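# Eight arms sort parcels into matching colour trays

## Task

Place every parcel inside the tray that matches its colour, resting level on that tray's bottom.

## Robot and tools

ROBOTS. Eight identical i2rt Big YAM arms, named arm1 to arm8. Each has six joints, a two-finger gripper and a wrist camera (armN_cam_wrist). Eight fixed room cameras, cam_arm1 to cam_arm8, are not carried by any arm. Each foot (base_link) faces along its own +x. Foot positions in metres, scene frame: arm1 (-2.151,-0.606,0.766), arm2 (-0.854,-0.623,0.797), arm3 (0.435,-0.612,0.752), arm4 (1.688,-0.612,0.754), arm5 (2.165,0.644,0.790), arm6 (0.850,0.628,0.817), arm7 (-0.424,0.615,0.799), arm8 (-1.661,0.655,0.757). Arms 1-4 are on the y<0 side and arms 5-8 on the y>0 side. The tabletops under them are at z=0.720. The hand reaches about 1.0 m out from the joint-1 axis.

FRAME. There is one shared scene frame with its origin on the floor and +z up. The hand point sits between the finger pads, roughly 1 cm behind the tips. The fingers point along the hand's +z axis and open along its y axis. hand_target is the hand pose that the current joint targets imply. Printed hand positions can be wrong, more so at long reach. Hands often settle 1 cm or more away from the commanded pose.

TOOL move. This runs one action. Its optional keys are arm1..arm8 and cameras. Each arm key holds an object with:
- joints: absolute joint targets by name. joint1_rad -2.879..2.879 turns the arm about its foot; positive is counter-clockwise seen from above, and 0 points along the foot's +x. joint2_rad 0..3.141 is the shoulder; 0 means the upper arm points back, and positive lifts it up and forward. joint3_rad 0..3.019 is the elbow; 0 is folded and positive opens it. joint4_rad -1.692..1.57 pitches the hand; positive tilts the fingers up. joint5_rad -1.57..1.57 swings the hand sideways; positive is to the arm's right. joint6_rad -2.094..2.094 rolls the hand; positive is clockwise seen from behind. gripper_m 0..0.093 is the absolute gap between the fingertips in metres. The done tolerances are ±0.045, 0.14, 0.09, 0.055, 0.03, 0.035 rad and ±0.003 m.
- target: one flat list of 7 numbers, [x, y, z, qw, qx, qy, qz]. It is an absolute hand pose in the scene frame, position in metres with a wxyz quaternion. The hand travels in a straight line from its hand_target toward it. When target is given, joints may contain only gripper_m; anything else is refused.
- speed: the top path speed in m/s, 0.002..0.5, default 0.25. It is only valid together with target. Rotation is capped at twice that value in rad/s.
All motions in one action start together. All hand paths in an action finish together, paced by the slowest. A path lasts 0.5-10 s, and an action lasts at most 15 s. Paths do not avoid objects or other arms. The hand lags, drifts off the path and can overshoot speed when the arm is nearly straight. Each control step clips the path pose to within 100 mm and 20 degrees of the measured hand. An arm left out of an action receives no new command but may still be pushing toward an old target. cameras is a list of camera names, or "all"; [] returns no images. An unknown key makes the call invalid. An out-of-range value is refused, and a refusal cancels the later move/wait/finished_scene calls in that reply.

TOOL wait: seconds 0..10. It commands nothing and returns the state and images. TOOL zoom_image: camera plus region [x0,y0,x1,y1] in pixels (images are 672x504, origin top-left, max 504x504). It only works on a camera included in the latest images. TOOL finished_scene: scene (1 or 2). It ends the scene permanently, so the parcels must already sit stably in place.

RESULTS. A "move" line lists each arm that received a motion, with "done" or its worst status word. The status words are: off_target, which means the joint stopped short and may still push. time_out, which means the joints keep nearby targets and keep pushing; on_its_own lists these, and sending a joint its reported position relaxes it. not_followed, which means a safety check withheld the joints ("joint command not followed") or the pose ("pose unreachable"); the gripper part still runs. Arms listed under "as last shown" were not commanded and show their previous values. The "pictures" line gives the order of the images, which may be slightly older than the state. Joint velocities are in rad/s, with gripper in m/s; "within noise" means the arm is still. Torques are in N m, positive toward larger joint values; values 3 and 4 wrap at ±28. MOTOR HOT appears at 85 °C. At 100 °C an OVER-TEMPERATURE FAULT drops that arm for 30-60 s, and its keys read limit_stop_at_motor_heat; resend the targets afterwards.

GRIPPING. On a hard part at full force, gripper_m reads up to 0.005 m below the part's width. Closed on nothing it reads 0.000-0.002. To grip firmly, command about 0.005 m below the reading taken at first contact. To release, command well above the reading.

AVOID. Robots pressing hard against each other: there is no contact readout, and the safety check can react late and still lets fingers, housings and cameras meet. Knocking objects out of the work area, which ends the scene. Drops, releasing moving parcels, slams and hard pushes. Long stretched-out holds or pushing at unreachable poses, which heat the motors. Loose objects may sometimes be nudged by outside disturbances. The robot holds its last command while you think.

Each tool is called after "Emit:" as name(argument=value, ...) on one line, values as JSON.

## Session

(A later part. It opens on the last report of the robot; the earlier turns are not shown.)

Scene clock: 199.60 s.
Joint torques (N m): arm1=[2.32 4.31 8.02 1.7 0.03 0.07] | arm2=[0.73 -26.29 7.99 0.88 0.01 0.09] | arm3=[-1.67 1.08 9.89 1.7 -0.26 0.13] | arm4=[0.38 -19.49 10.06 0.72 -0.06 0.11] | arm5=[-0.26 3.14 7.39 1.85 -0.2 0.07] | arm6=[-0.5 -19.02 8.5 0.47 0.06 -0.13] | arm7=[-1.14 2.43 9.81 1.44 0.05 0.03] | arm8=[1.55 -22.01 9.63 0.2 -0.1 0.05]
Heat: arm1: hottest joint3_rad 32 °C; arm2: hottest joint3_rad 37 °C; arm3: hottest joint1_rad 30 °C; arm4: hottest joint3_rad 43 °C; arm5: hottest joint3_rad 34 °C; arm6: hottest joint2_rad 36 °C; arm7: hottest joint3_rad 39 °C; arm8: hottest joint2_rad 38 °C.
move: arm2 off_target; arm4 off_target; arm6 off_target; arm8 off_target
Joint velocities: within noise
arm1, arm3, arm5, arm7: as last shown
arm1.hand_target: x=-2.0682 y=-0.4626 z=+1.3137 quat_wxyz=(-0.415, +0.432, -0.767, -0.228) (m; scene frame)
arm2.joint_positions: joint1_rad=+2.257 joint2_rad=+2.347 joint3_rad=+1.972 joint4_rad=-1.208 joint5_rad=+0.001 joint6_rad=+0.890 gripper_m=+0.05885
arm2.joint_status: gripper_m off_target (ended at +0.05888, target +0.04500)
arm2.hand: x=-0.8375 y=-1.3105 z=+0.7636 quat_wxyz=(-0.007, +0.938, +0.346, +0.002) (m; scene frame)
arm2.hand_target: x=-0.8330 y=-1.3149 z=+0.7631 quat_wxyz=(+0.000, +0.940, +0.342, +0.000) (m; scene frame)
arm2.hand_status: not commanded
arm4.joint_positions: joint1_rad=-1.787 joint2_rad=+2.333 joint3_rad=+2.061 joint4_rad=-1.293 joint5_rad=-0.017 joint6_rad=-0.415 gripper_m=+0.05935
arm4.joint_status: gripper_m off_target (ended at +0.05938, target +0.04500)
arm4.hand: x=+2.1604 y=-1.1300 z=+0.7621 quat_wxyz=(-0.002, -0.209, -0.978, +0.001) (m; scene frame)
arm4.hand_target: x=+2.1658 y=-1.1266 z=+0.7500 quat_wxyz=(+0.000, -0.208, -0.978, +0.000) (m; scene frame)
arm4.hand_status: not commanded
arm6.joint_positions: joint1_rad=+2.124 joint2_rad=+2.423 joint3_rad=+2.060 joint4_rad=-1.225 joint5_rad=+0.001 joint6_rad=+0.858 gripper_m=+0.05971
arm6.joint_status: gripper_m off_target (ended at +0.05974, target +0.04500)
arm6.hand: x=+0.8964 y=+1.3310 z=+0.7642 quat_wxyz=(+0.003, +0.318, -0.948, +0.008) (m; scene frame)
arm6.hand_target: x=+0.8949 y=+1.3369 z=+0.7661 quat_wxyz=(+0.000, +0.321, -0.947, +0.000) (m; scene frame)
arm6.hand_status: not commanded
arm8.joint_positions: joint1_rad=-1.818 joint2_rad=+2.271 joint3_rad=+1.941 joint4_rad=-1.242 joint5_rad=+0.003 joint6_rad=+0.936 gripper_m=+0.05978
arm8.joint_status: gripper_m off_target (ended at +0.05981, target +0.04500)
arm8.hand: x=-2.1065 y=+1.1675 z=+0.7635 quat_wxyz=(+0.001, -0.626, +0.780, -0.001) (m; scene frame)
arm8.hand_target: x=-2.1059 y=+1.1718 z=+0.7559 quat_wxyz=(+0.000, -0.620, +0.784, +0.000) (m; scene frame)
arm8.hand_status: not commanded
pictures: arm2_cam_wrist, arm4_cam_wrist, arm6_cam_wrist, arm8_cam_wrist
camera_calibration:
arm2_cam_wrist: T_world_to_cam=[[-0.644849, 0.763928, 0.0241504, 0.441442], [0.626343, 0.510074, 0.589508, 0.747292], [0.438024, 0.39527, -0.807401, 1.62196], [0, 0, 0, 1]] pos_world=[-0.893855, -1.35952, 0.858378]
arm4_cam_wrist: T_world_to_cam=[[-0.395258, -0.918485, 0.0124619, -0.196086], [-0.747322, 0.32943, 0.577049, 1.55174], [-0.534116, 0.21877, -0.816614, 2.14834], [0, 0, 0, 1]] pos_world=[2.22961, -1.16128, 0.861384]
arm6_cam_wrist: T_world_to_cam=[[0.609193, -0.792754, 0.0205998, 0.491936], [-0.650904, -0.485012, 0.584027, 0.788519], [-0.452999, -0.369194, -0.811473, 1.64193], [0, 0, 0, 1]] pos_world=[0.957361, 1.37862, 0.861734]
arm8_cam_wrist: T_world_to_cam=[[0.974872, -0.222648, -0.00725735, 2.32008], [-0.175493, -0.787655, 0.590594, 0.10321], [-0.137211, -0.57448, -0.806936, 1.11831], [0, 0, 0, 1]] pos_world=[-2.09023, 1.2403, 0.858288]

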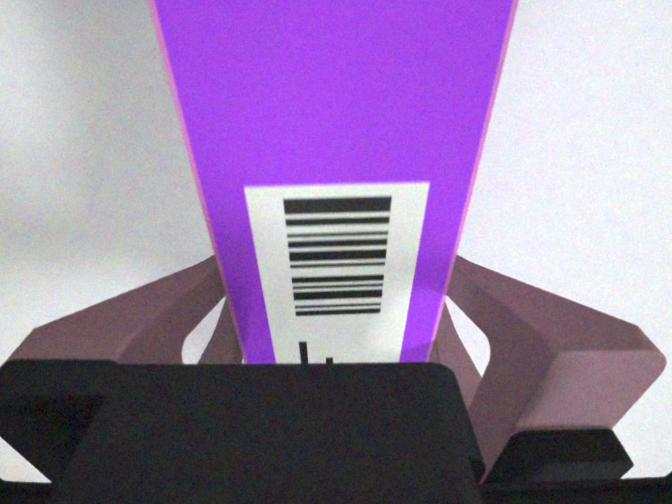

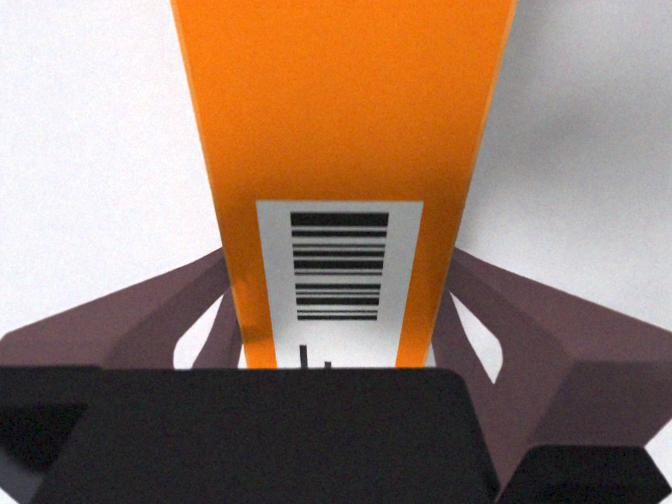

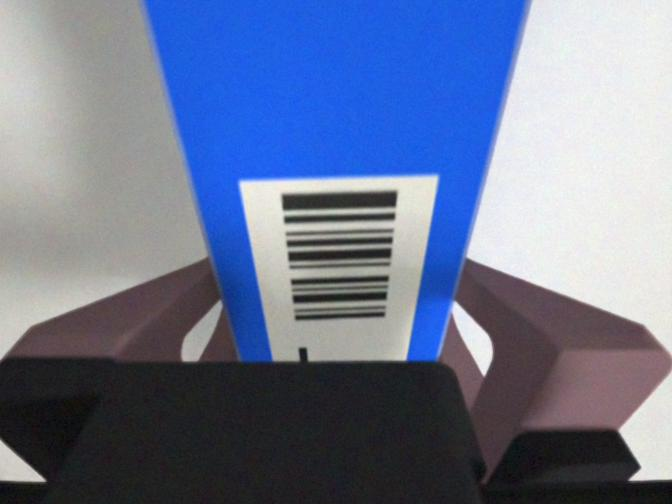

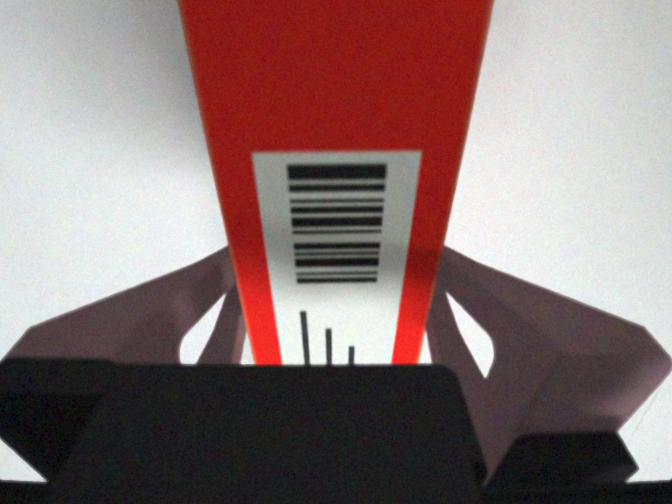

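Emit:
move(arm8={"target":[-1.963,1.002,0.97,0,0.6204,-0.7843,0],"speed":0.2}, arm2={"target":[-0.843,-1.083,0.98,0,0.9397,0.3420,0],"speed":0.2}, arm4={"target":[1.998,-0.952,0.97,0,0.2079,0.9781,0],"speed":0.2}, arm6={"target":[0.880,1.087,0.98,0,0.3214,-0.9469,0],"speed":0.2}, cameras=["cam_arm2","cam_arm4"])

Scene clock: 243.00 s.
Joint torques (N m): arm1=[2.32 4.54 7.98 1.65 0.03 0.07] | arm2=[0.21 -15.79 7.84 0.14 0.02 0.02] | arm3=[-1.61 1.08 9.95 1.69 -0.26 0.12] | arm4=[-0.97 -11.87 9.73 -0.27 -0.06 -0.03] | arm5=[-0.73 2.9 7.34 1.73 -0.2 0.09] | arm6=[-0.56 -11.69 8.27 -0.21 0.08 -0.14] | arm7=[-1.08 2.2 9.76 1.47 0.03 0.03] | arm8=[1.9 -13.8 9.1 -0.44 -0.08 0.05]
Heat: arm1: hottest joint3_rad 32 °C; arm2: hottest joint2_rad 41 °C; arm3: hottest joint1_rad 30 °C; arm4: hottest joint2_rad 41 °C; arm5: hottest joint3_rad 35 °C; arm6: hottest joint2_rad 37 °C; arm7: hottest joint3_rad 40 °C; arm8: hottest joint2_rad 42 °C.
move: arm2 done; arm4 done; arm6 done; arm8 done
Joint velocities: within noise
arm1, arm3, arm5, arm7: as last shown
arm2.joint_positions: joint1_rad=+2.257 joint2_rad=+1.566 joint3_rad=+1.351 joint4_rad=-1.346 joint5_rad=+0.001 joint6_rad=+0.890 gripper_m=+0.05885
arm2.joint_status: not commanded
arm2.hand: x=-0.8431 y=-1.0864 z=+0.9790 quat_wxyz=(+0.004, +0.938, +0.346, -0.002) (m; scene frame)
arm2.hand_target: x=-0.8430 y=-1.0830 z=+0.9801 quat_wxyz=(+0.000, +0.940, +0.342, +0.000) (m; scene frame)
arm2.hand_status: done (0.004 m and 0.7 deg from the pose sent, 0.314 m and 0.9 deg at the start)
arm4.joint_positions: joint1_rad=-1.787 joint2_rad=+1.554 joint3_rad=+1.429 joint4_rad=-1.432 joint5_rad=-0.017 joint6_rad=-0.416 gripper_m=+0.05935
arm4.joint_status: not commanded
arm4.hand: x=+2.0045 y=-0.9531 z=+0.9701 quat_wxyz=(-0.006, -0.208, -0.978, +0.003) (m; scene frame)
arm4.hand_target: x=+1.9982 y=-0.9520 z=+0.9699 quat_wxyz=(+0.000, -0.208, -0.978, +0.000) (m; scene frame)
arm4.hand_status: done (0.007 m and 0.8 deg from the pose sent, 0.318 m and 0.3 deg at the start)
arm6.joint_positions: joint1_rad=+2.124 joint2_rad=+1.593 joint3_rad=+1.305 joint4_rad=-1.295 joint5_rad=+0.001 joint6_rad=+0.858 gripper_m=+0.05971
arm6.joint_status: not commanded
arm6.hand: x=+0.8808 y=+1.0885 z=+0.9704 quat_wxyz=(+0.002, +0.318, -0.948, +0.006) (m; scene frame)
arm6.hand_target: x=+0.8800 y=+1.0869 z=+0.9798 quat_wxyz=(+0.000, +0.321, -0.947, +0.000) (m; scene frame)
arm6.hand_status: done (0.010 m and 0.8 deg from the pose sent, 0.326 m and 1.1 deg at the start)
arm8.joint_positions: joint1_rad=-1.818 joint2_rad=+1.556 joint3_rad=+1.415 joint4_rad=-1.424 joint5_rad=+0.003 joint6_rad=+0.942 gripper_m=+0.05978
arm8.joint_status: not commanded
arm8.hand: x=-1.9652 y=+1.0055 z=+0.9678 quat_wxyz=(+0.001, -0.623, +0.782, +0.003) (m; scene frame)
arm8.hand_target: x=-1.9629 y=+1.0020 z=+0.9699 quat_wxyz=(+0.000, -0.620, +0.784, +0.000) (m; scene frame)
arm8.hand_status: done (0.005 m and 0.5 deg from the pose sent, 0.301 m and 0.8 deg at the start)
pictures: cam_arm2, cam_arm4

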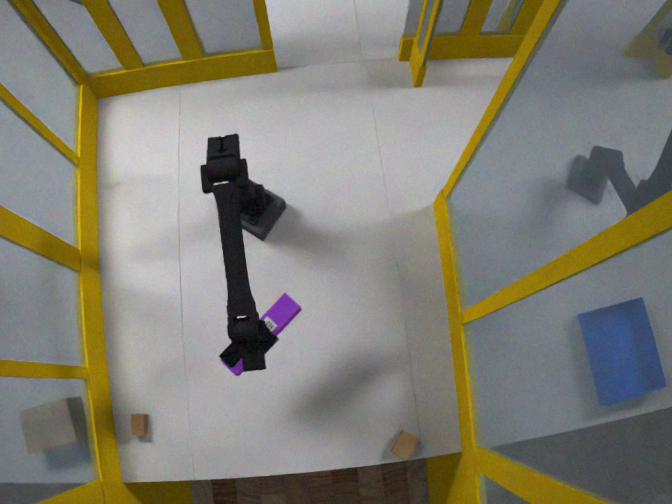

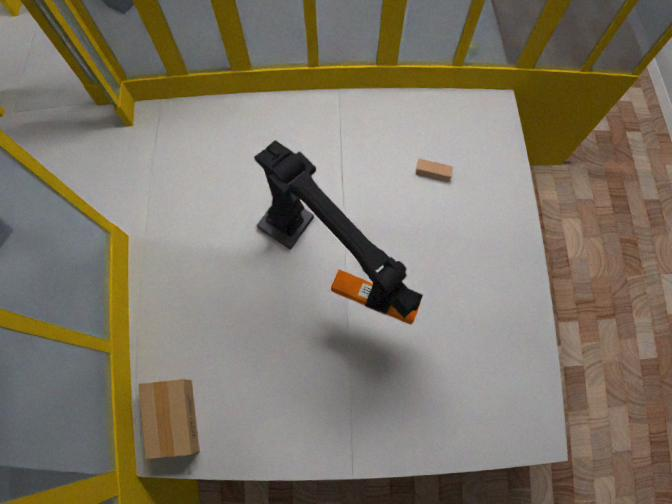

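Emit:
move(arm8={"joints":{"joint6_rad":0.4}}, arm2={"joints":{"joint6_rad":1.45}}, arm4={"joints":{"joint6_rad":-1.4}}, arm6={"joints":{"joint6_rad":1.45}}, cameras=[])

Emit:
move(arm8={"joints":{"joint1_rad":0.426,"joint6_rad":-0.17}}, arm2={"joints":{"joint1_rad":-1.44}}, arm4={"joints":{"joint1_rad":1.895}}, arm6={"joints":{"joint1_rad":-1.304}}, cameras=["cam_arm2","cam_arm4","cam_arm6","cam_arm8"])

Scene clock: 257.97 s.
Joint torques (N m): arm1=[2.49 4.48 7.94 1.76 0.05 0.08] | arm2=[0.21 -15.79 7.8 0.09 0.04 0.1] | arm3=[-1.73 0.91 9.94 1.7 -0.25 0.13] | arm4=[-1.03 -11.81 9.66 -0.32 -0.11 -0.03] | arm5=[-0.26 2.67 7.51 1.81 -0.19 0.01] | arm6=[-0.44 -11.69 8.21 -0.23 0.09 0] | arm7=[-1.03 2.32 9.77 1.47 0.03 0.03] | arm8=[2.08 -14.15 9.18 -0.55 -0.11 -0.11]
Heat: arm1: hottest joint3_rad 32 °C; arm2: hottest joint2_rad 39 °C; arm3: hottest joint1_rad 30 °C; arm4: hottest joint3_rad 41 °C; arm5: hottest joint3_rad 35 °C; arm6: hottest joint2_rad 36 °C; arm7: hottest joint3_rad 40 °C; arm8: hottest joint2_rad 40 °C.
move: arm2 done; arm4 done; arm6 done; arm8 done
Joint velocities: within noise
arm1, arm3, arm5, arm7: as last shown
arm2.joint_positions: joint1_rad=+2.257 joint2_rad=+1.566 joint3_rad=+1.351 joint4_rad=-1.346 joint5_rad=+0.001 joint6_rad=+1.435 gripper_m=+0.05886
arm2.joint_status: all done
arm2.hand: x=-0.8431 y=-1.0864 z=+0.9790 quat_wxyz=(+0.004, +0.997, +0.080, -0.001) (m; scene frame)
arm2.hand_target: x=-0.8430 y=-1.0830 z=+0.9801 quat_wxyz=(+0.000, +0.997, +0.073, +0.000) (m; scene frame)
arm2.hand_status: not commanded
arm4.joint_positions: joint1_rad=-1.787 joint2_rad=+1.554 joint3_rad=+1.429 joint4_rad=-1.432 joint5_rad=-0.017 joint6_rad=-1.391 gripper_m=+0.05938
arm4.joint_status: all done
arm4.hand: x=+2.0045 y=-0.9531 z=+0.9701 quat_wxyz=(-0.004, +0.274, -0.962, +0.006) (m; scene frame)
arm4.hand_target: x=+1.9982 y=-0.9520 z=+0.9699 quat_wxyz=(+0.000, +0.275, -0.962, +0.000) (m; scene frame)
arm4.hand_status: not commanded
arm6.joint_positions: joint1_rad=+2.124 joint2_rad=+1.593 joint3_rad=+1.305 joint4_rad=-1.295 joint5_rad=+0.001 joint6_rad=+1.441 gripper_m=+0.05973
arm6.joint_status: all done
arm6.hand: x=+0.8808 y=+1.0885 z=+0.9704 quat_wxyz=(+0.000, +0.033, -0.999, +0.006) (m; scene frame)
arm6.hand_target: x=+0.8800 y=+1.0870 z=+0.9798 quat_wxyz=(+0.000, +0.029, -1.000, +0.000) (m; scene frame)
arm6.hand_status: not commanded
arm7.hand_target: x=-0.4438 y=+0.4477 z=+1.3403 quat_wxyz=(-0.323, -0.653, -0.580, +0.364) (m; scene frame)
arm8.joint_positions: joint1_rad=-1.818 joint2_rad=+1.556 joint3_rad=+1.415 joint4_rad=-1.424 joint5_rad=+0.003 joint6_rad=+0.409 gripper_m=+0.05978
arm8.joint_status: all done
arm8.hand: x=-1.9652 y=+1.0055 z=+0.9678 quat_wxyz=(+0.002, -0.807, +0.590, +0.002) (m; scene frame)
arm8.hand_target: x=-1.9629 y=+1.0020 z=+0.9699 quat_wxyz=(+0.000, -0.810, +0.586, +0.000) (m; scene frame)
arm8.hand_status: not commanded
pictures: none
No camera images: "cameras" was empty.

Scene clock: 261.50 s.
Joint torques (N m): arm1=[2.08 4.6 7.94 1.85 0.05 0.06] | arm2=[0.38 -15.79 7.8 0.1 0 0.08] | arm3=[-1.67 1.03 9.92 1.73 -0.24 0.12] | arm4=[-0.85 -11.69 9.69 -0.24 -0.11 -0.02] | arm5=[-0.38 2.67 7.46 1.88 -0.22 0.03] | arm6=[-0.21 -11.69 8.21 -0.21 0.1 -0.01] | arm7=[-1.03 2.32 9.81 1.51 0.05 0.03] | arm8=[1.85 -13.74 9.22 -0.57 -0.03 -0.09]
Heat: arm1: hottest joint3_rad 32 °C; arm2: hottest joint2_rad 38 °C; arm3: hottest joint1_rad 30 °C; arm4: hottest joint3_rad 41 °C; arm5: hottest joint3_rad 35 °C; arm6: hottest joint2_rad 36 °C; arm7: hottest joint3_rad 40 °C; arm8: hottest joint2_rad 39 °C.
move: arm2 done; arm4 done; arm6 done; arm8 done
Joint velocities: within noise
arm1, arm3, arm5, arm7: as last shown
arm2.joint_positions: joint1_rad=-1.438 joint2_rad=+1.566 joint3_rad=+1.351 joint4_rad=-1.346 joint5_rad=+0.002 joint6_rad=+1.436 gripper_m=+0.05898
arm2.joint_status: all done
arm2.hand: x=-0.6200 y=-0.2232 z=+0.9798 quat_wxyz=(-0.002, -0.195, -0.981, -0.005) (m; scene frame)
arm2.hand_target: x=-0.6212 y=-0.2264 z=+0.9809 quat_wxyz=(+0.000, -0.203, -0.979, -0.001) (m; scene frame)
arm2.hand_status: not commanded
arm4.joint_positions: joint1_rad=+1.906 joint2_rad=+1.554 joint3_rad=+1.429 joint4_rad=-1.434 joint5_rad=-0.017 joint6_rad=-1.393 gripper_m=+0.05951
arm4.joint_status: all done
arm4.hand: x=+1.2429 y=-0.4815 z=+0.9745 quat_wxyz=(+0.002, +0.850, +0.526, -0.018) (m; scene frame)
arm4.hand_target: x=+1.2489 y=-0.4777 z=+0.9741 quat_wxyz=(+0.006, +0.851, +0.525, -0.014) (m; scene frame)
arm4.hand_status: not commanded
arm6.joint_positions: joint1_rad=-1.308 joint2_rad=+1.593 joint3_rad=+1.305 joint4_rad=-1.295 joint5_rad=+0.001 joint6_rad=+1.442 gripper_m=+0.05987
arm6.joint_status: all done
arm6.hand: x=+0.6893 y=+0.1962 z=+0.9704 quat_wxyz=(+0.006, -0.994, +0.113, -0.001) (m; scene frame)
arm6.hand_target: x=+0.6919 y=+0.1969 z=+0.9798 quat_wxyz=(+0.000, -0.993, +0.115, +0.000) (m; scene frame)
arm6.hand_status: not commanded
arm8.joint_positions: joint1_rad=+0.427 joint2_rad=+1.556 joint3_rad=+1.415 joint4_rad=-1.424 joint5_rad=-0.001 joint6_rad=-0.165 gripper_m=+0.05978
arm8.joint_status: all done
arm8.hand: x=-1.7440 y=+0.1991 z=+0.9687 quat_wxyz=(-0.003, -0.712, -0.702, +0.002) (m; scene frame)
arm8.hand_target: x=-1.7439 y=+0.2033 z=+0.9707 quat_wxyz=(+0.000, -0.711, -0.704, +0.001) (m; scene frame)
arm8.hand_status: not commanded
pictures: cam_arm2, cam_arm4, cam_arm6, cam_arm8

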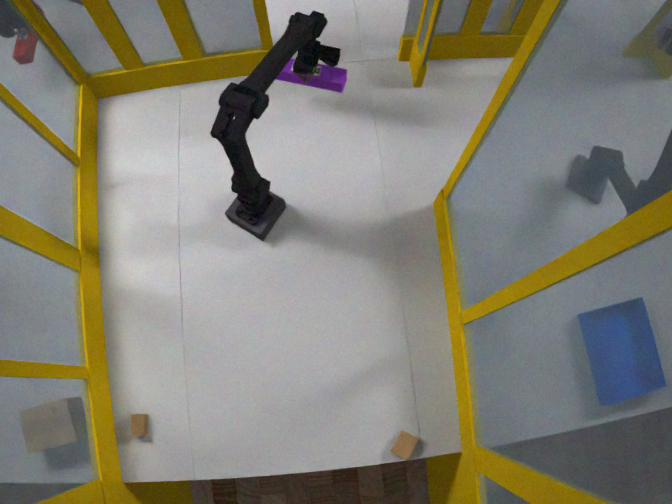

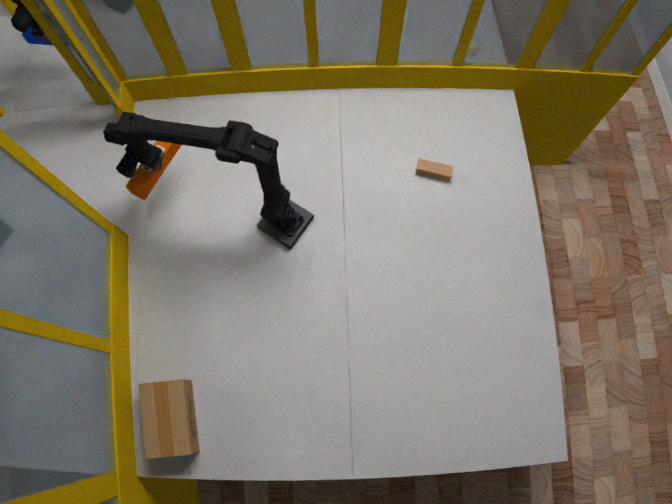

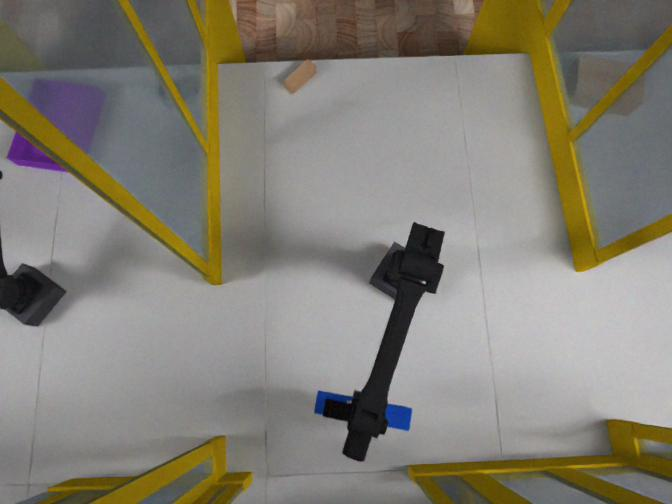

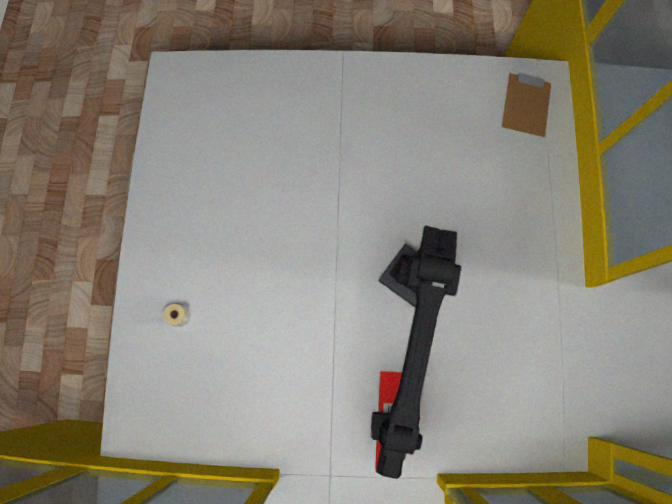

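Emit:
move(arm8={"target":[-1.78,0.06,0.86,0,0.7071,0.7071,0],"speed":0.2}, arm2={"joints":{"joint6_rad":-0.52}}, arm4={"joints":{"joint6_rad":-0.3}}, arm6={"joints":{"joint6_rad":-0.35}}, cameras=[])

Emit:
move(arm8={"target":[-1.78,0.0,0.84,0,0.7071,0.7071,0],"speed":0.2}, arm2={"target":[-0.50,-0.02,0.84,0,0.7071,-0.7071,0],"speed":0.2}, arm4={"target":[1.06,-0.42,0.84,0,1,0,0],"speed":0.2}, arm6={"target":[0.62,0.0,0.84,0,0.7071,0.7071,0],"speed":0.2}, cameras=["cam_arm2","cam_arm4","cam_arm6","cam_arm8"])

Scene clock: 283.60 s.
Joint torques (N m): arm1=[2.08 4.6 7.98 1.73 0.03 0.07] | arm2=[0.09 -15.85 7.86 0.17 -0.14 -0.18] | arm3=[-1.61 0.91 9.92 1.73 -0.26 0.12] | arm4=[-0.79 -11.75 9.74 -0.17 -0.05 0.12] | arm5=[-0.21 3.14 7.39 1.81 -0.16 0.03] | arm6=[-0.26 -11.75 8.31 -0.17 -0.02 -0.18] | arm7=[-1.03 2.43 9.76 1.47 0.04 0.03] | arm8=[1.32 -18.43 13.83 -0.28 -0.04 -0.1]
Heat: arm1: hottest joint3_rad 32 °C; arm2: hottest joint2_rad 37 °C; arm3: hottest joint1_rad 30 °C; arm4: hottest joint3_rad 42 °C; arm5: hottest joint3_rad 35 °C; arm6: hottest joint2_rad 35 °C; arm7: hottest joint3_rad 40 °C; arm8: hottest joint2_rad 37 °C.
move: arm2 done; arm4 done; arm6 done; arm8 off_target
Joint velocities: within noise
arm1: as last shown
arm2.joint_positions: joint1_rad=-1.438 joint2_rad=+1.566 joint3_rad=+1.351 joint4_rad=-1.346 joint5_rad=+0.002 joint6_rad=-0.505 gripper_m=+0.05895
arm2.joint_status: all done
arm2.hand: x=-0.6200 y=-0.2232 z=+0.9798 quat_wxyz=(-0.005, +0.699, -0.715, -0.001) (m; scene frame)
arm2.hand_target: x=-0.6212 y=-0.2264 z=+0.9809 quat_wxyz=(-0.001, +0.704, -0.711, -0.001) (m; scene frame)
arm2.hand_status: not commanded
arm3.joint_positions: joint1_rad=-1.240 joint2_rad=+0.623 joint3_rad=+1.443 joint4_rad=-1.225 joint5_rad=+0.004 joint6_rad=-0.016 gripper_m=+0.09398
arm3.joint_status: not commanded
arm3.hand: x=+0.4994 y=-0.3843 z=+1.3424 quat_wxyz=(-0.447, +0.507, -0.661, -0.327) (m; scene frame)
arm3.hand_target: x=+0.5008 y=-0.3883 z=+1.3557 quat_wxyz=(-0.455, +0.493, -0.661, -0.336) (m; scene frame)
arm3.hand_status: not commanded
arm4.joint_positions: joint1_rad=+1.906 joint2_rad=+1.554 joint3_rad=+1.429 joint4_rad=-1.434 joint5_rad=-0.017 joint6_rad=-0.309 gripper_m=+0.05949
arm4.joint_status: all done
arm4.hand: x=+1.2429 y=-0.4815 z=+0.9745 quat_wxyz=(+0.011, +1.000, +0.013, -0.014) (m; scene frame)
arm4.hand_target: x=+1.2489 y=-0.4777 z=+0.9741 quat_wxyz=(+0.012, +1.000, +0.003, -0.008) (m; scene frame)
arm4.hand_status: not commanded
arm5.joint_positions: joint1_rad=+0.651 joint2_rad=+0.625 joint3_rad=+1.427 joint4_rad=-1.371 joint5_rad=+0.001 joint6_rad=-0.010 gripper_m=+0.09397
arm5.joint_status: not commanded
arm5.hand: x=+1.9522 y=+0.5550 z=+1.3379 quat_wxyz=(+0.088, +0.861, +0.175, -0.469) (m; scene frame)
arm5.hand_target: x=+1.9550 y=+0.5541 z=+1.3504 quat_wxyz=(+0.095, +0.854, +0.173, -0.481) (m; scene frame)
arm5.hand_status: not commanded
arm6.joint_positions: joint1_rad=-1.308 joint2_rad=+1.593 joint3_rad=+1.305 joint4_rad=-1.295 joint5_rad=+0.001 joint6_rad=-0.340 gripper_m=+0.05982
arm6.joint_status: all done
arm6.hand: x=+0.6893 y=+0.1962 z=+0.9704 quat_wxyz=(+0.003, -0.712, -0.702, -0.005) (m; scene frame)
arm6.hand_target: x=+0.6919 y=+0.1969 z=+0.9798 quat_wxyz=(+0.000, -0.707, -0.707, +0.000) (m; scene frame)
arm6.hand_status: not commanded
arm7.joint_positions: joint1_rad=-1.041 joint2_rad=+0.496 joint3_rad=+1.379 joint4_rad=-1.460 joint5_rad=-0.002 joint6_rad=+0.008 gripper_m=+0.09397
arm7.joint_status: not commanded
arm7.hand: x=-0.4422 y=+0.4448 z=+1.3303 quat_wxyz=(-0.319, -0.657, -0.585, +0.353) (m; scene frame)
arm7.hand_target: x=-0.4438 y=+0.4477 z=+1.3403 quat_wxyz=(-0.323, -0.653, -0.580, +0.364) (m; scene frame)
arm7.hand_status: not commanded
arm8.joint_positions: joint1_rad=+0.417 joint2_rad=+1.976 joint3_rad=+1.672 joint4_rad=-1.305 joint5_rad=-0.001 joint6_rad=-0.188 gripper_m=+0.05978
arm8.joint_status: not commanded
arm8.hand: x=-1.7720 y=+0.0771 z=+0.8501 quat_wxyz=(+0.010, -0.707, -0.707, -0.015) (m; scene frame)
arm8.hand_target: x=-1.7799 y=+0.0608 z=+0.8603 quat_wxyz=(+0.000, -0.707, -0.707, +0.000) (m; scene frame)
arm8.hand_status: off_target (0.021 m and 2.1 deg from the pose sent, 0.180 m and 0.9 deg at the start)
pictures: none
No camera images: "cameras" was empty.

Scene clock: 286.00 s.
Joint torques (N m): arm1=[2.26 4.54 7.95 1.73 0.05 0.07] | arm2=[0.03 -25.58 11.93 -0.01 -0.09 -0.21] | arm3=[-1.61 0.85 9.89 1.7 -0.26 0.13] | arm4=[-0.32 -17.2 14.94 -0.35 -0.01 0.12] | arm5=[-0.21 2.73 7.41 1.91 -0.21 0.05] | arm6=[-0.21 -16.73 12.27 -0.25 -0.04 -0.18] | arm7=[-1.14 2.32 9.81 1.46 0.03 0.03] | arm8=[2.55 -20.31 14.16 -0.58 -0.05 0.03]
Heat: arm1: hottest joint3_rad 32 °C; arm2: hottest joint2_rad 37 °C; arm3: hottest joint1_rad 30 °C; arm4: hottest joint3_rad 42 °C; arm5: hottest joint3_rad 35 °C; arm6: hottest joint2_rad 35 °C; arm7: hottest joint3_rad 40 °C; arm8: hottest joint2_rad 37 °C.
move: arm2 off_target; arm4 off_target; arm6 off_target; arm8 off_target
Joint velocities: within noise
arm1, arm3, arm5, arm7: as last shown
arm1.hand_target: x=-2.0682 y=-0.4626 z=+1.3136 quat_wxyz=(-0.415, +0.432, -0.767, -0.228) (m; scene frame)
arm2.joint_positions: joint1_rad=-1.438 joint2_rad=+2.291 joint3_rad=+2.038 joint4_rad=-1.350 joint5_rad=+0.002 joint6_rad=-0.515 gripper_m=+0.05895
arm2.joint_status: not commanded
arm2.hand: x=-0.5087 y=-0.0321 z=+0.8270 quat_wxyz=(+0.015, +0.702, -0.712, +0.005) (m; scene frame)
arm2.hand_target: x=-0.5005 y=-0.0207 z=+0.8401 quat_wxyz=(-0.001, +0.707, -0.707, +0.000) (m; scene frame)
arm2.hand_status: off_target (0.020 m and 1.9 deg from the pose sent, 0.274 m and 1.5 deg at the start)
arm4.joint_positions: joint1_rad=+1.906 joint2_rad=+2.127 joint3_rad=+1.864 joint4_rad=-1.345 joint5_rad=+0.010 joint6_rad=-0.299 gripper_m=+0.05949
arm4.joint_status: not commanded
arm4.hand: x=+1.0758 y=-0.4298 z=+0.8301 quat_wxyz=(+0.005, +1.000, +0.008, +0.014) (m; scene frame)
arm4.hand_target: x=+1.0611 y=-0.4202 z=+0.8401 quat_wxyz=(+0.000, +1.000, +0.000, -0.001) (m; scene frame)
arm4.hand_status: off_target (0.021 m and 1.9 deg from the pose sent, 0.235 m and 2.5 deg at the start)
arm6.joint_positions: joint1_rad=-1.309 joint2_rad=+2.215 joint3_rad=+1.845 joint4_rad=-1.237 joint5_rad=+0.001 joint6_rad=-0.341 gripper_m=+0.05982
arm6.joint_status: not commanded
arm6.hand: x=+0.6231 y=+0.0187 z=+0.8255 quat_wxyz=(+0.008, -0.712, -0.702, -0.017) (m; scene frame)
arm6.hand_target: x=+0.6203 y=+0.0010 z=+0.8404 quat_wxyz=(+0.000, -0.707, -0.707, +0.001) (m; scene frame)
arm6.hand_status: off_target (0.024 m and 2.3 deg from the pose sent, 0.246 m and 1.1 deg at the start)
arm8.joint_positions: joint1_rad=+0.421 joint2_rad=+2.146 joint3_rad=+1.913 joint4_rad=-1.357 joint5_rad=-0.001 joint6_rad=-0.186 gripper_m=+0.05978
arm8.joint_status: not commanded
arm8.hand: x=-1.7812 y=+0.0147 z=+0.8355 quat_wxyz=(+0.004, -0.707, -0.708, -0.008) (m; scene frame)
arm8.hand_target: x=-1.7798 y=+0.0006 z=+0.8402 quat_wxyz=(+0.000, -0.707, -0.707, +0.001) (m; scene frame)
arm8.hand_status: off_target (0.015 m and 1.0 deg from the pose sent, 0.078 m and 2.1 deg at the start)
pictures: cam_arm2, cam_arm4, cam_arm6, cam_arm8

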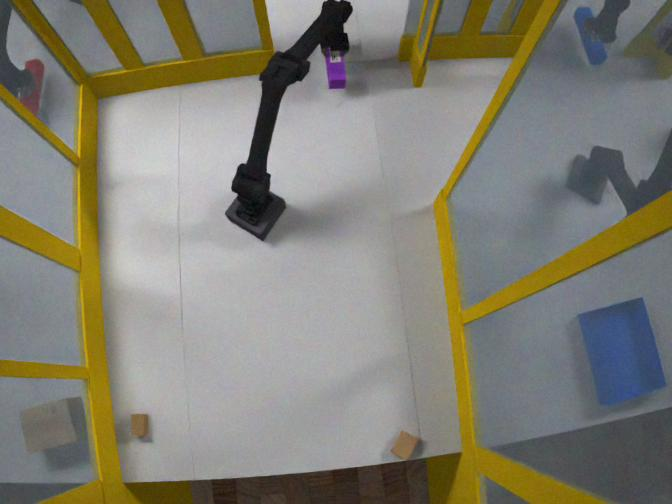

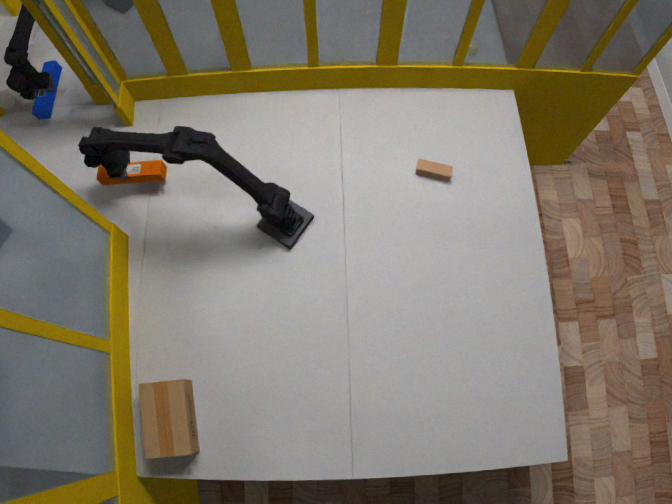

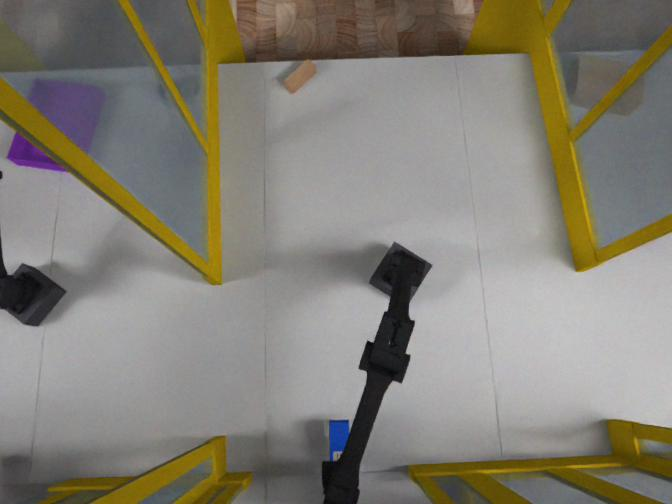

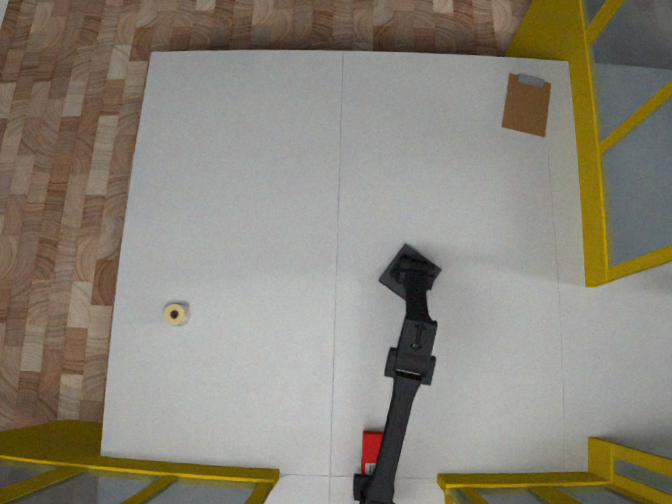

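Emit:
move(arm8={"target":[-1.78,0.0,0.758,0,0.7071,0.7071,0],"speed":0.12}, arm2={"target":[-0.50,-0.02,0.765,0,0.7071,-0.7071,0],"speed":0.12}, arm4={"target":[1.06,-0.42,0.754,0,1,0,0],"speed":0.12}, arm6={"target":[0.62,0.0,0.767,0,0.7071,0.7071,0],"speed":0.12}, cameras=[])

Emit:
move(cameras=["arm2_cam_wrist","arm4_cam_wrist"])

Scene clock: 295.30 s.
Joint torques (N m): arm1=[2.08 4.54 7.91 1.78 0.06 0.07] | arm2=[0.03 -26.46 7.75 0.92 -0.1 -0.21] | arm3=[-1.73 0.91 9.94 1.69 -0.25 0.13] | arm4=[-0.44 -18.2 9.59 0.72 -0.01 0.11] | arm5=[0.15 2.32 7.51 1.88 -0.23 0] | arm6=[-0.26 -17.49 7.76 0.55 -0.03 -0.18] | arm7=[-1.03 2.32 9.77 1.48 0.02 0.03] | arm8=[2.67 -21.48 9.28 0.24 -0.05 0.03]
Heat: arm1: hottest joint3_rad 32 °C; arm2: hottest joint2_rad 38 °C; arm3: hottest joint1_rad 30 °C; arm4: hottest joint3_rad 42 °C; arm5: hottest joint3_rad 35 °C; arm6: hottest joint2_rad 36 °C; arm7: hottest joint3_rad 40 °C; arm8: hottest joint2_rad 38 °C.
move: arm2 done; arm4 off_target; arm6 done; arm8 done
Joint velocities: within noise
arm1.joint_positions: joint1_rad=+1.433 joint2_rad=+0.521 joint3_rad=+1.431 joint4_rad=-1.508 joint5_rad=+0.001 joint6_rad=-0.008 gripper_m=+0.09398
arm1.joint_status: not commanded
arm1.hand: x=-2.0646 y=-0.4613 z=+1.3058 quat_wxyz=(-0.410, +0.433, -0.773, -0.219) (m; scene frame)
arm1.hand_target: x=-2.0682 y=-0.4626 z=+1.3137 quat_wxyz=(-0.415, +0.432, -0.767, -0.228) (m; scene frame)
arm1.hand_status: not commanded
arm2.joint_positions: joint1_rad=-1.438 joint2_rad=+2.367 joint3_rad=+2.016 joint4_rad=-1.230 joint5_rad=+0.002 joint6_rad=-0.515 gripper_m=+0.05895
arm2.joint_status: not commanded
arm2.hand: x=-0.5029 y=-0.0221 z=+0.7673 quat_wxyz=(+0.005, +0.703, -0.712, +0.002) (m; scene frame)
arm2.hand_target: x=-0.5001 y=-0.0200 z=+0.7651 quat_wxyz=(+0.000, +0.707, -0.707, +0.000) (m; scene frame)
arm2.hand_status: done (0.004 m and 0.9 deg from the pose sent, 0.064 m and 1.9 deg at the start)
arm3, arm5, arm7: as last shown
arm4.joint_positions: joint1_rad=+1.906 joint2_rad=+2.211 joint3_rad=+1.825 joint4_rad=-1.191 joint5_rad=+0.011 joint6_rad=-0.299 gripper_m=+0.05949
arm4.joint_status: not commanded
arm4.hand: x=+1.0599 y=-0.4260 z=+0.7630 quat_wxyz=(+0.001, +1.000, +0.008, -0.001) (m; scene frame)
arm4.hand_target: x=+1.0603 y=-0.4200 z=+0.7539 quat_wxyz=(+0.000, +1.000, +0.000, +0.000) (m; scene frame)
arm4.hand_status: off_target (0.011 m and 0.9 deg from the pose sent, 0.078 m and 1.9 deg at the start)
arm6.joint_positions: joint1_rad=-1.308 joint2_rad=+2.303 joint3_rad=+1.845 joint4_rad=-1.124 joint5_rad=+0.001 joint6_rad=-0.341 gripper_m=+0.05982
arm6.joint_status: not commanded
arm6.hand: x=+0.6182 y=+0.0047 z=+0.7692 quat_wxyz=(+0.003, -0.712, -0.702, -0.005) (m; scene frame)
arm6.hand_target: x=+0.6201 y=+0.0000 z=+0.7671 quat_wxyz=(+0.000, -0.707, -0.707, +0.000) (m; scene frame)
arm6.hand_status: done (0.006 m and 1.0 deg from the pose sent, 0.061 m and 2.3 deg at the start)
arm8.joint_positions: joint1_rad=+0.421 joint2_rad=+2.227 joint3_rad=+1.866 joint4_rad=-1.210 joint5_rad=-0.001 joint6_rad=-0.186 gripper_m=+0.05978
arm8.joint_status: not commanded
arm8.hand: x=-1.7834 y=+0.0027 z=+0.7666 quat_wxyz=(-0.001, -0.707, -0.708, +0.000) (m; scene frame)
arm8.hand_target: x=-1.7799 y=+0.0002 z=+0.7581 quat_wxyz=(+0.000, -0.707, -0.707, +0.000) (m; scene frame)
arm8.hand_status: done (0.010 m and 0.1 deg from the pose sent, 0.079 m and 1.0 deg at the start)
pictures: none
No camera images: "cameras" was empty.

Scene clock: 295.30 s.
Joint torques (N m): arm1=[2.08 4.54 7.91 1.78 0.06 0.07] | arm2=[0.03 -26.46 7.75 0.92 -0.1 -0.21] | arm3=[-1.73 0.91 9.94 1.69 -0.25 0.13] | arm4=[-0.44 -18.2 9.59 0.72 -0.01 0.11] | arm5=[0.15 2.32 7.51 1.88 -0.23 0] | arm6=[-0.26 -17.49 7.76 0.55 -0.03 -0.18] | arm7=[-1.03 2.32 9.77 1.48 0.02 0.03] | arm8=[2.67 -21.48 9.28 0.24 -0.05 0.03]
Heat: arm1: hottest joint3_rad 32 °C; arm2: hottest joint2_rad 38 °C; arm3: hottest joint1_rad 30 °C; arm4: hottest joint3_rad 42 °C; arm5: hottest joint3_rad 35 °C; arm6: hottest joint2_rad 36 °C; arm7: hottest joint3_rad 40 °C; arm8: hottest joint2_rad 38 °C.
Joint velocities: within noise
arm1.joint_positions: joint1_rad=+1.433 joint2_rad=+0.521 joint3_rad=+1.431 joint4_rad=-1.508 joint5_rad=+0.001 joint6_rad=-0.008 gripper_m=+0.09398
arm1.joint_status: not commanded
arm1.hand: x=-2.0646 y=-0.4613 z=+1.3058 quat_wxyz=(-0.410, +0.433, -0.773, -0.219) (m; scene frame)
arm1.hand_target: x=-2.0682 y=-0.4626 z=+1.3137 quat_wxyz=(-0.415, +0.432, -0.767, -0.228) (m; scene frame)
arm1.hand_status: not commanded
arm2.joint_positions: joint1_rad=-1.438 joint2_rad=+2.367 joint3_rad=+2.016 joint4_rad=-1.230 joint5_rad=+0.002 joint6_rad=-0.515 gripper_m=+0.05895
arm2.joint_status: not commanded
arm2.hand: x=-0.5029 y=-0.0221 z=+0.7673 quat_wxyz=(+0.005, +0.703, -0.712, +0.002) (m; scene frame)
arm2.hand_target: x=-0.5001 y=-0.0200 z=+0.7651 quat_wxyz=(+0.000, +0.707, -0.707, +0.000) (m; scene frame)
arm2.hand_status: done (0.004 m and 0.9 deg from the pose sent, 0.064 m and 1.9 deg at the start)
arm3.joint_positions: joint1_rad=-1.240 joint2_rad=+0.623 joint3_rad=+1.443 joint4_rad=-1.225 joint5_rad=+0.004 joint6_rad=-0.016 gripper_m=+0.09398
arm3.joint_status: not commanded
arm3.hand: x=+0.4994 y=-0.3843 z=+1.3424 quat_wxyz=(-0.447, +0.507, -0.661, -0.327) (m; scene frame)
arm3.hand_target: x=+0.5008 y=-0.3883 z=+1.3557 quat_wxyz=(-0.455, +0.493, -0.661, -0.336) (m; scene frame)
arm3.hand_status: not commanded
arm4.joint_positions: joint1_rad=+1.906 joint2_rad=+2.211 joint3_rad=+1.825 joint4_rad=-1.191 joint5_rad=+0.011 joint6_rad=-0.299 gripper_m=+0.05949
arm4.joint_status: not commanded
arm4.hand: x=+1.0599 y=-0.4260 z=+0.7630 quat_wxyz=(+0.001, +1.000, +0.008, -0.001) (m; scene frame)
arm4.hand_target: x=+1.0603 y=-0.4200 z=+0.7539 quat_wxyz=(+0.000, +1.000, +0.000, +0.000) (m; scene frame)
arm4.hand_status: off_target (0.011 m and 0.9 deg from the pose sent, 0.078 m and 1.9 deg at the start)
arm5.joint_positions: joint1_rad=+0.651 joint2_rad=+0.625 joint3_rad=+1.427 joint4_rad=-1.371 joint5_rad=+0.001 joint6_rad=-0.010 gripper_m=+0.09397
arm5.joint_status: not commanded
arm5.hand: x=+1.9522 y=+0.5550 z=+1.3379 quat_wxyz=(+0.088, +0.861, +0.175, -0.469) (m; scene frame)
arm5.hand_target: x=+1.9550 y=+0.5541 z=+1.3504 quat_wxyz=(+0.095, +0.854, +0.173, -0.481) (m; scene frame)
arm5.hand_status: not commanded
arm6.joint_positions: joint1_rad=-1.308 joint2_rad=+2.303 joint3_rad=+1.845 joint4_rad=-1.124 joint5_rad=+0.001 joint6_rad=-0.341 gripper_m=+0.05982
arm6.joint_status: not commanded
arm6.hand: x=+0.6182 y=+0.0047 z=+0.7692 quat_wxyz=(+0.003, -0.712, -0.702, -0.005) (m; scene frame)
arm6.hand_target: x=+0.6201 y=+0.0000 z=+0.7671 quat_wxyz=(+0.000, -0.707, -0.707, +0.000) (m; scene frame)
arm6.hand_status: done (0.006 m and 1.0 deg from the pose sent, 0.061 m and 2.3 deg at the start)
arm7.joint_positions: joint1_rad=-1.041 joint2_rad=+0.496 joint3_rad=+1.379 joint4_rad=-1.460 joint5_rad=-0.002 joint6_rad=+0.008 gripper_m=+0.09397
arm7.joint_status: not commanded
arm7.hand: x=-0.4422 y=+0.4448 z=+1.3303 quat_wxyz=(-0.319, -0.657, -0.585, +0.353) (m; scene frame)
arm7.hand_target: x=-0.4438 y=+0.4477 z=+1.3403 quat_wxyz=(-0.323, -0.653, -0.580, +0.364) (m; scene frame)
arm7.hand_status: not commanded
arm8.joint_positions: joint1_rad=+0.421 joint2_rad=+2.227 joint3_rad=+1.866 joint4_rad=-1.210 joint5_rad=-0.001 joint6_rad=-0.186 gripper_m=+0.05978
arm8.joint_status: not commanded
arm8.hand: x=-1.7834 y=+0.0027 z=+0.7666 quat_wxyz=(-0.001, -0.707, -0.708, +0.000) (m; scene frame)
arm8.hand_target: x=-1.7799 y=+0.0002 z=+0.7581 quat_wxyz=(+0.000, -0.707, -0.707, +0.000) (m; scene frame)
arm8.hand_status: done (0.010 m and 0.1 deg from the pose sent, 0.079 m and 1.0 deg at the start)
pictures: arm2_cam_wrist, arm4_cam_wrist
camera_calibration:
arm2_cam_wrist: T_world_to_cam=[[0.999805, -0.0177787, 0.00856859, 0.494644], [-0.0194046, -0.806325, 0.591155, -0.476755], [-0.00360093, -0.591206, -0.806513, 0.724552], [0, 0, 0, 1]] pos_world=[-0.50119, 0.0527344, 0.861959]
arm4_cam_wrist: T_world_to_cam=[[-0.0294791, 0.999512, 0.0103356, 0.446565], [0.815034, 0.0180496, 0.579132, -1.2933], [0.578663, 0.0254962, -0.815168, 0.144429], [0, 0, 0, 1]] pos_world=[0.983674, -0.426686, 0.862112]

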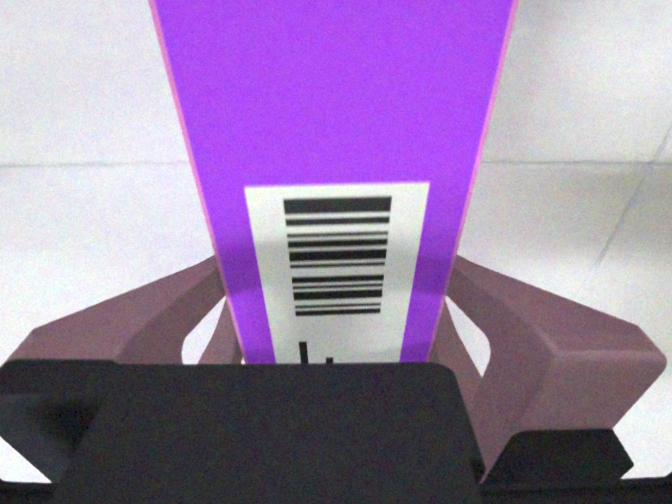

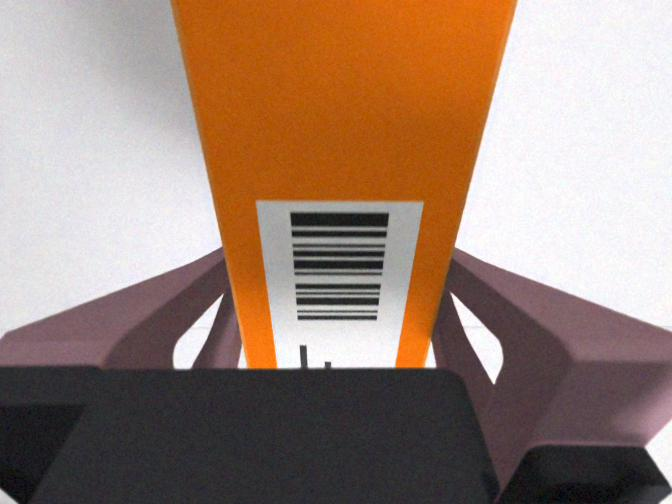

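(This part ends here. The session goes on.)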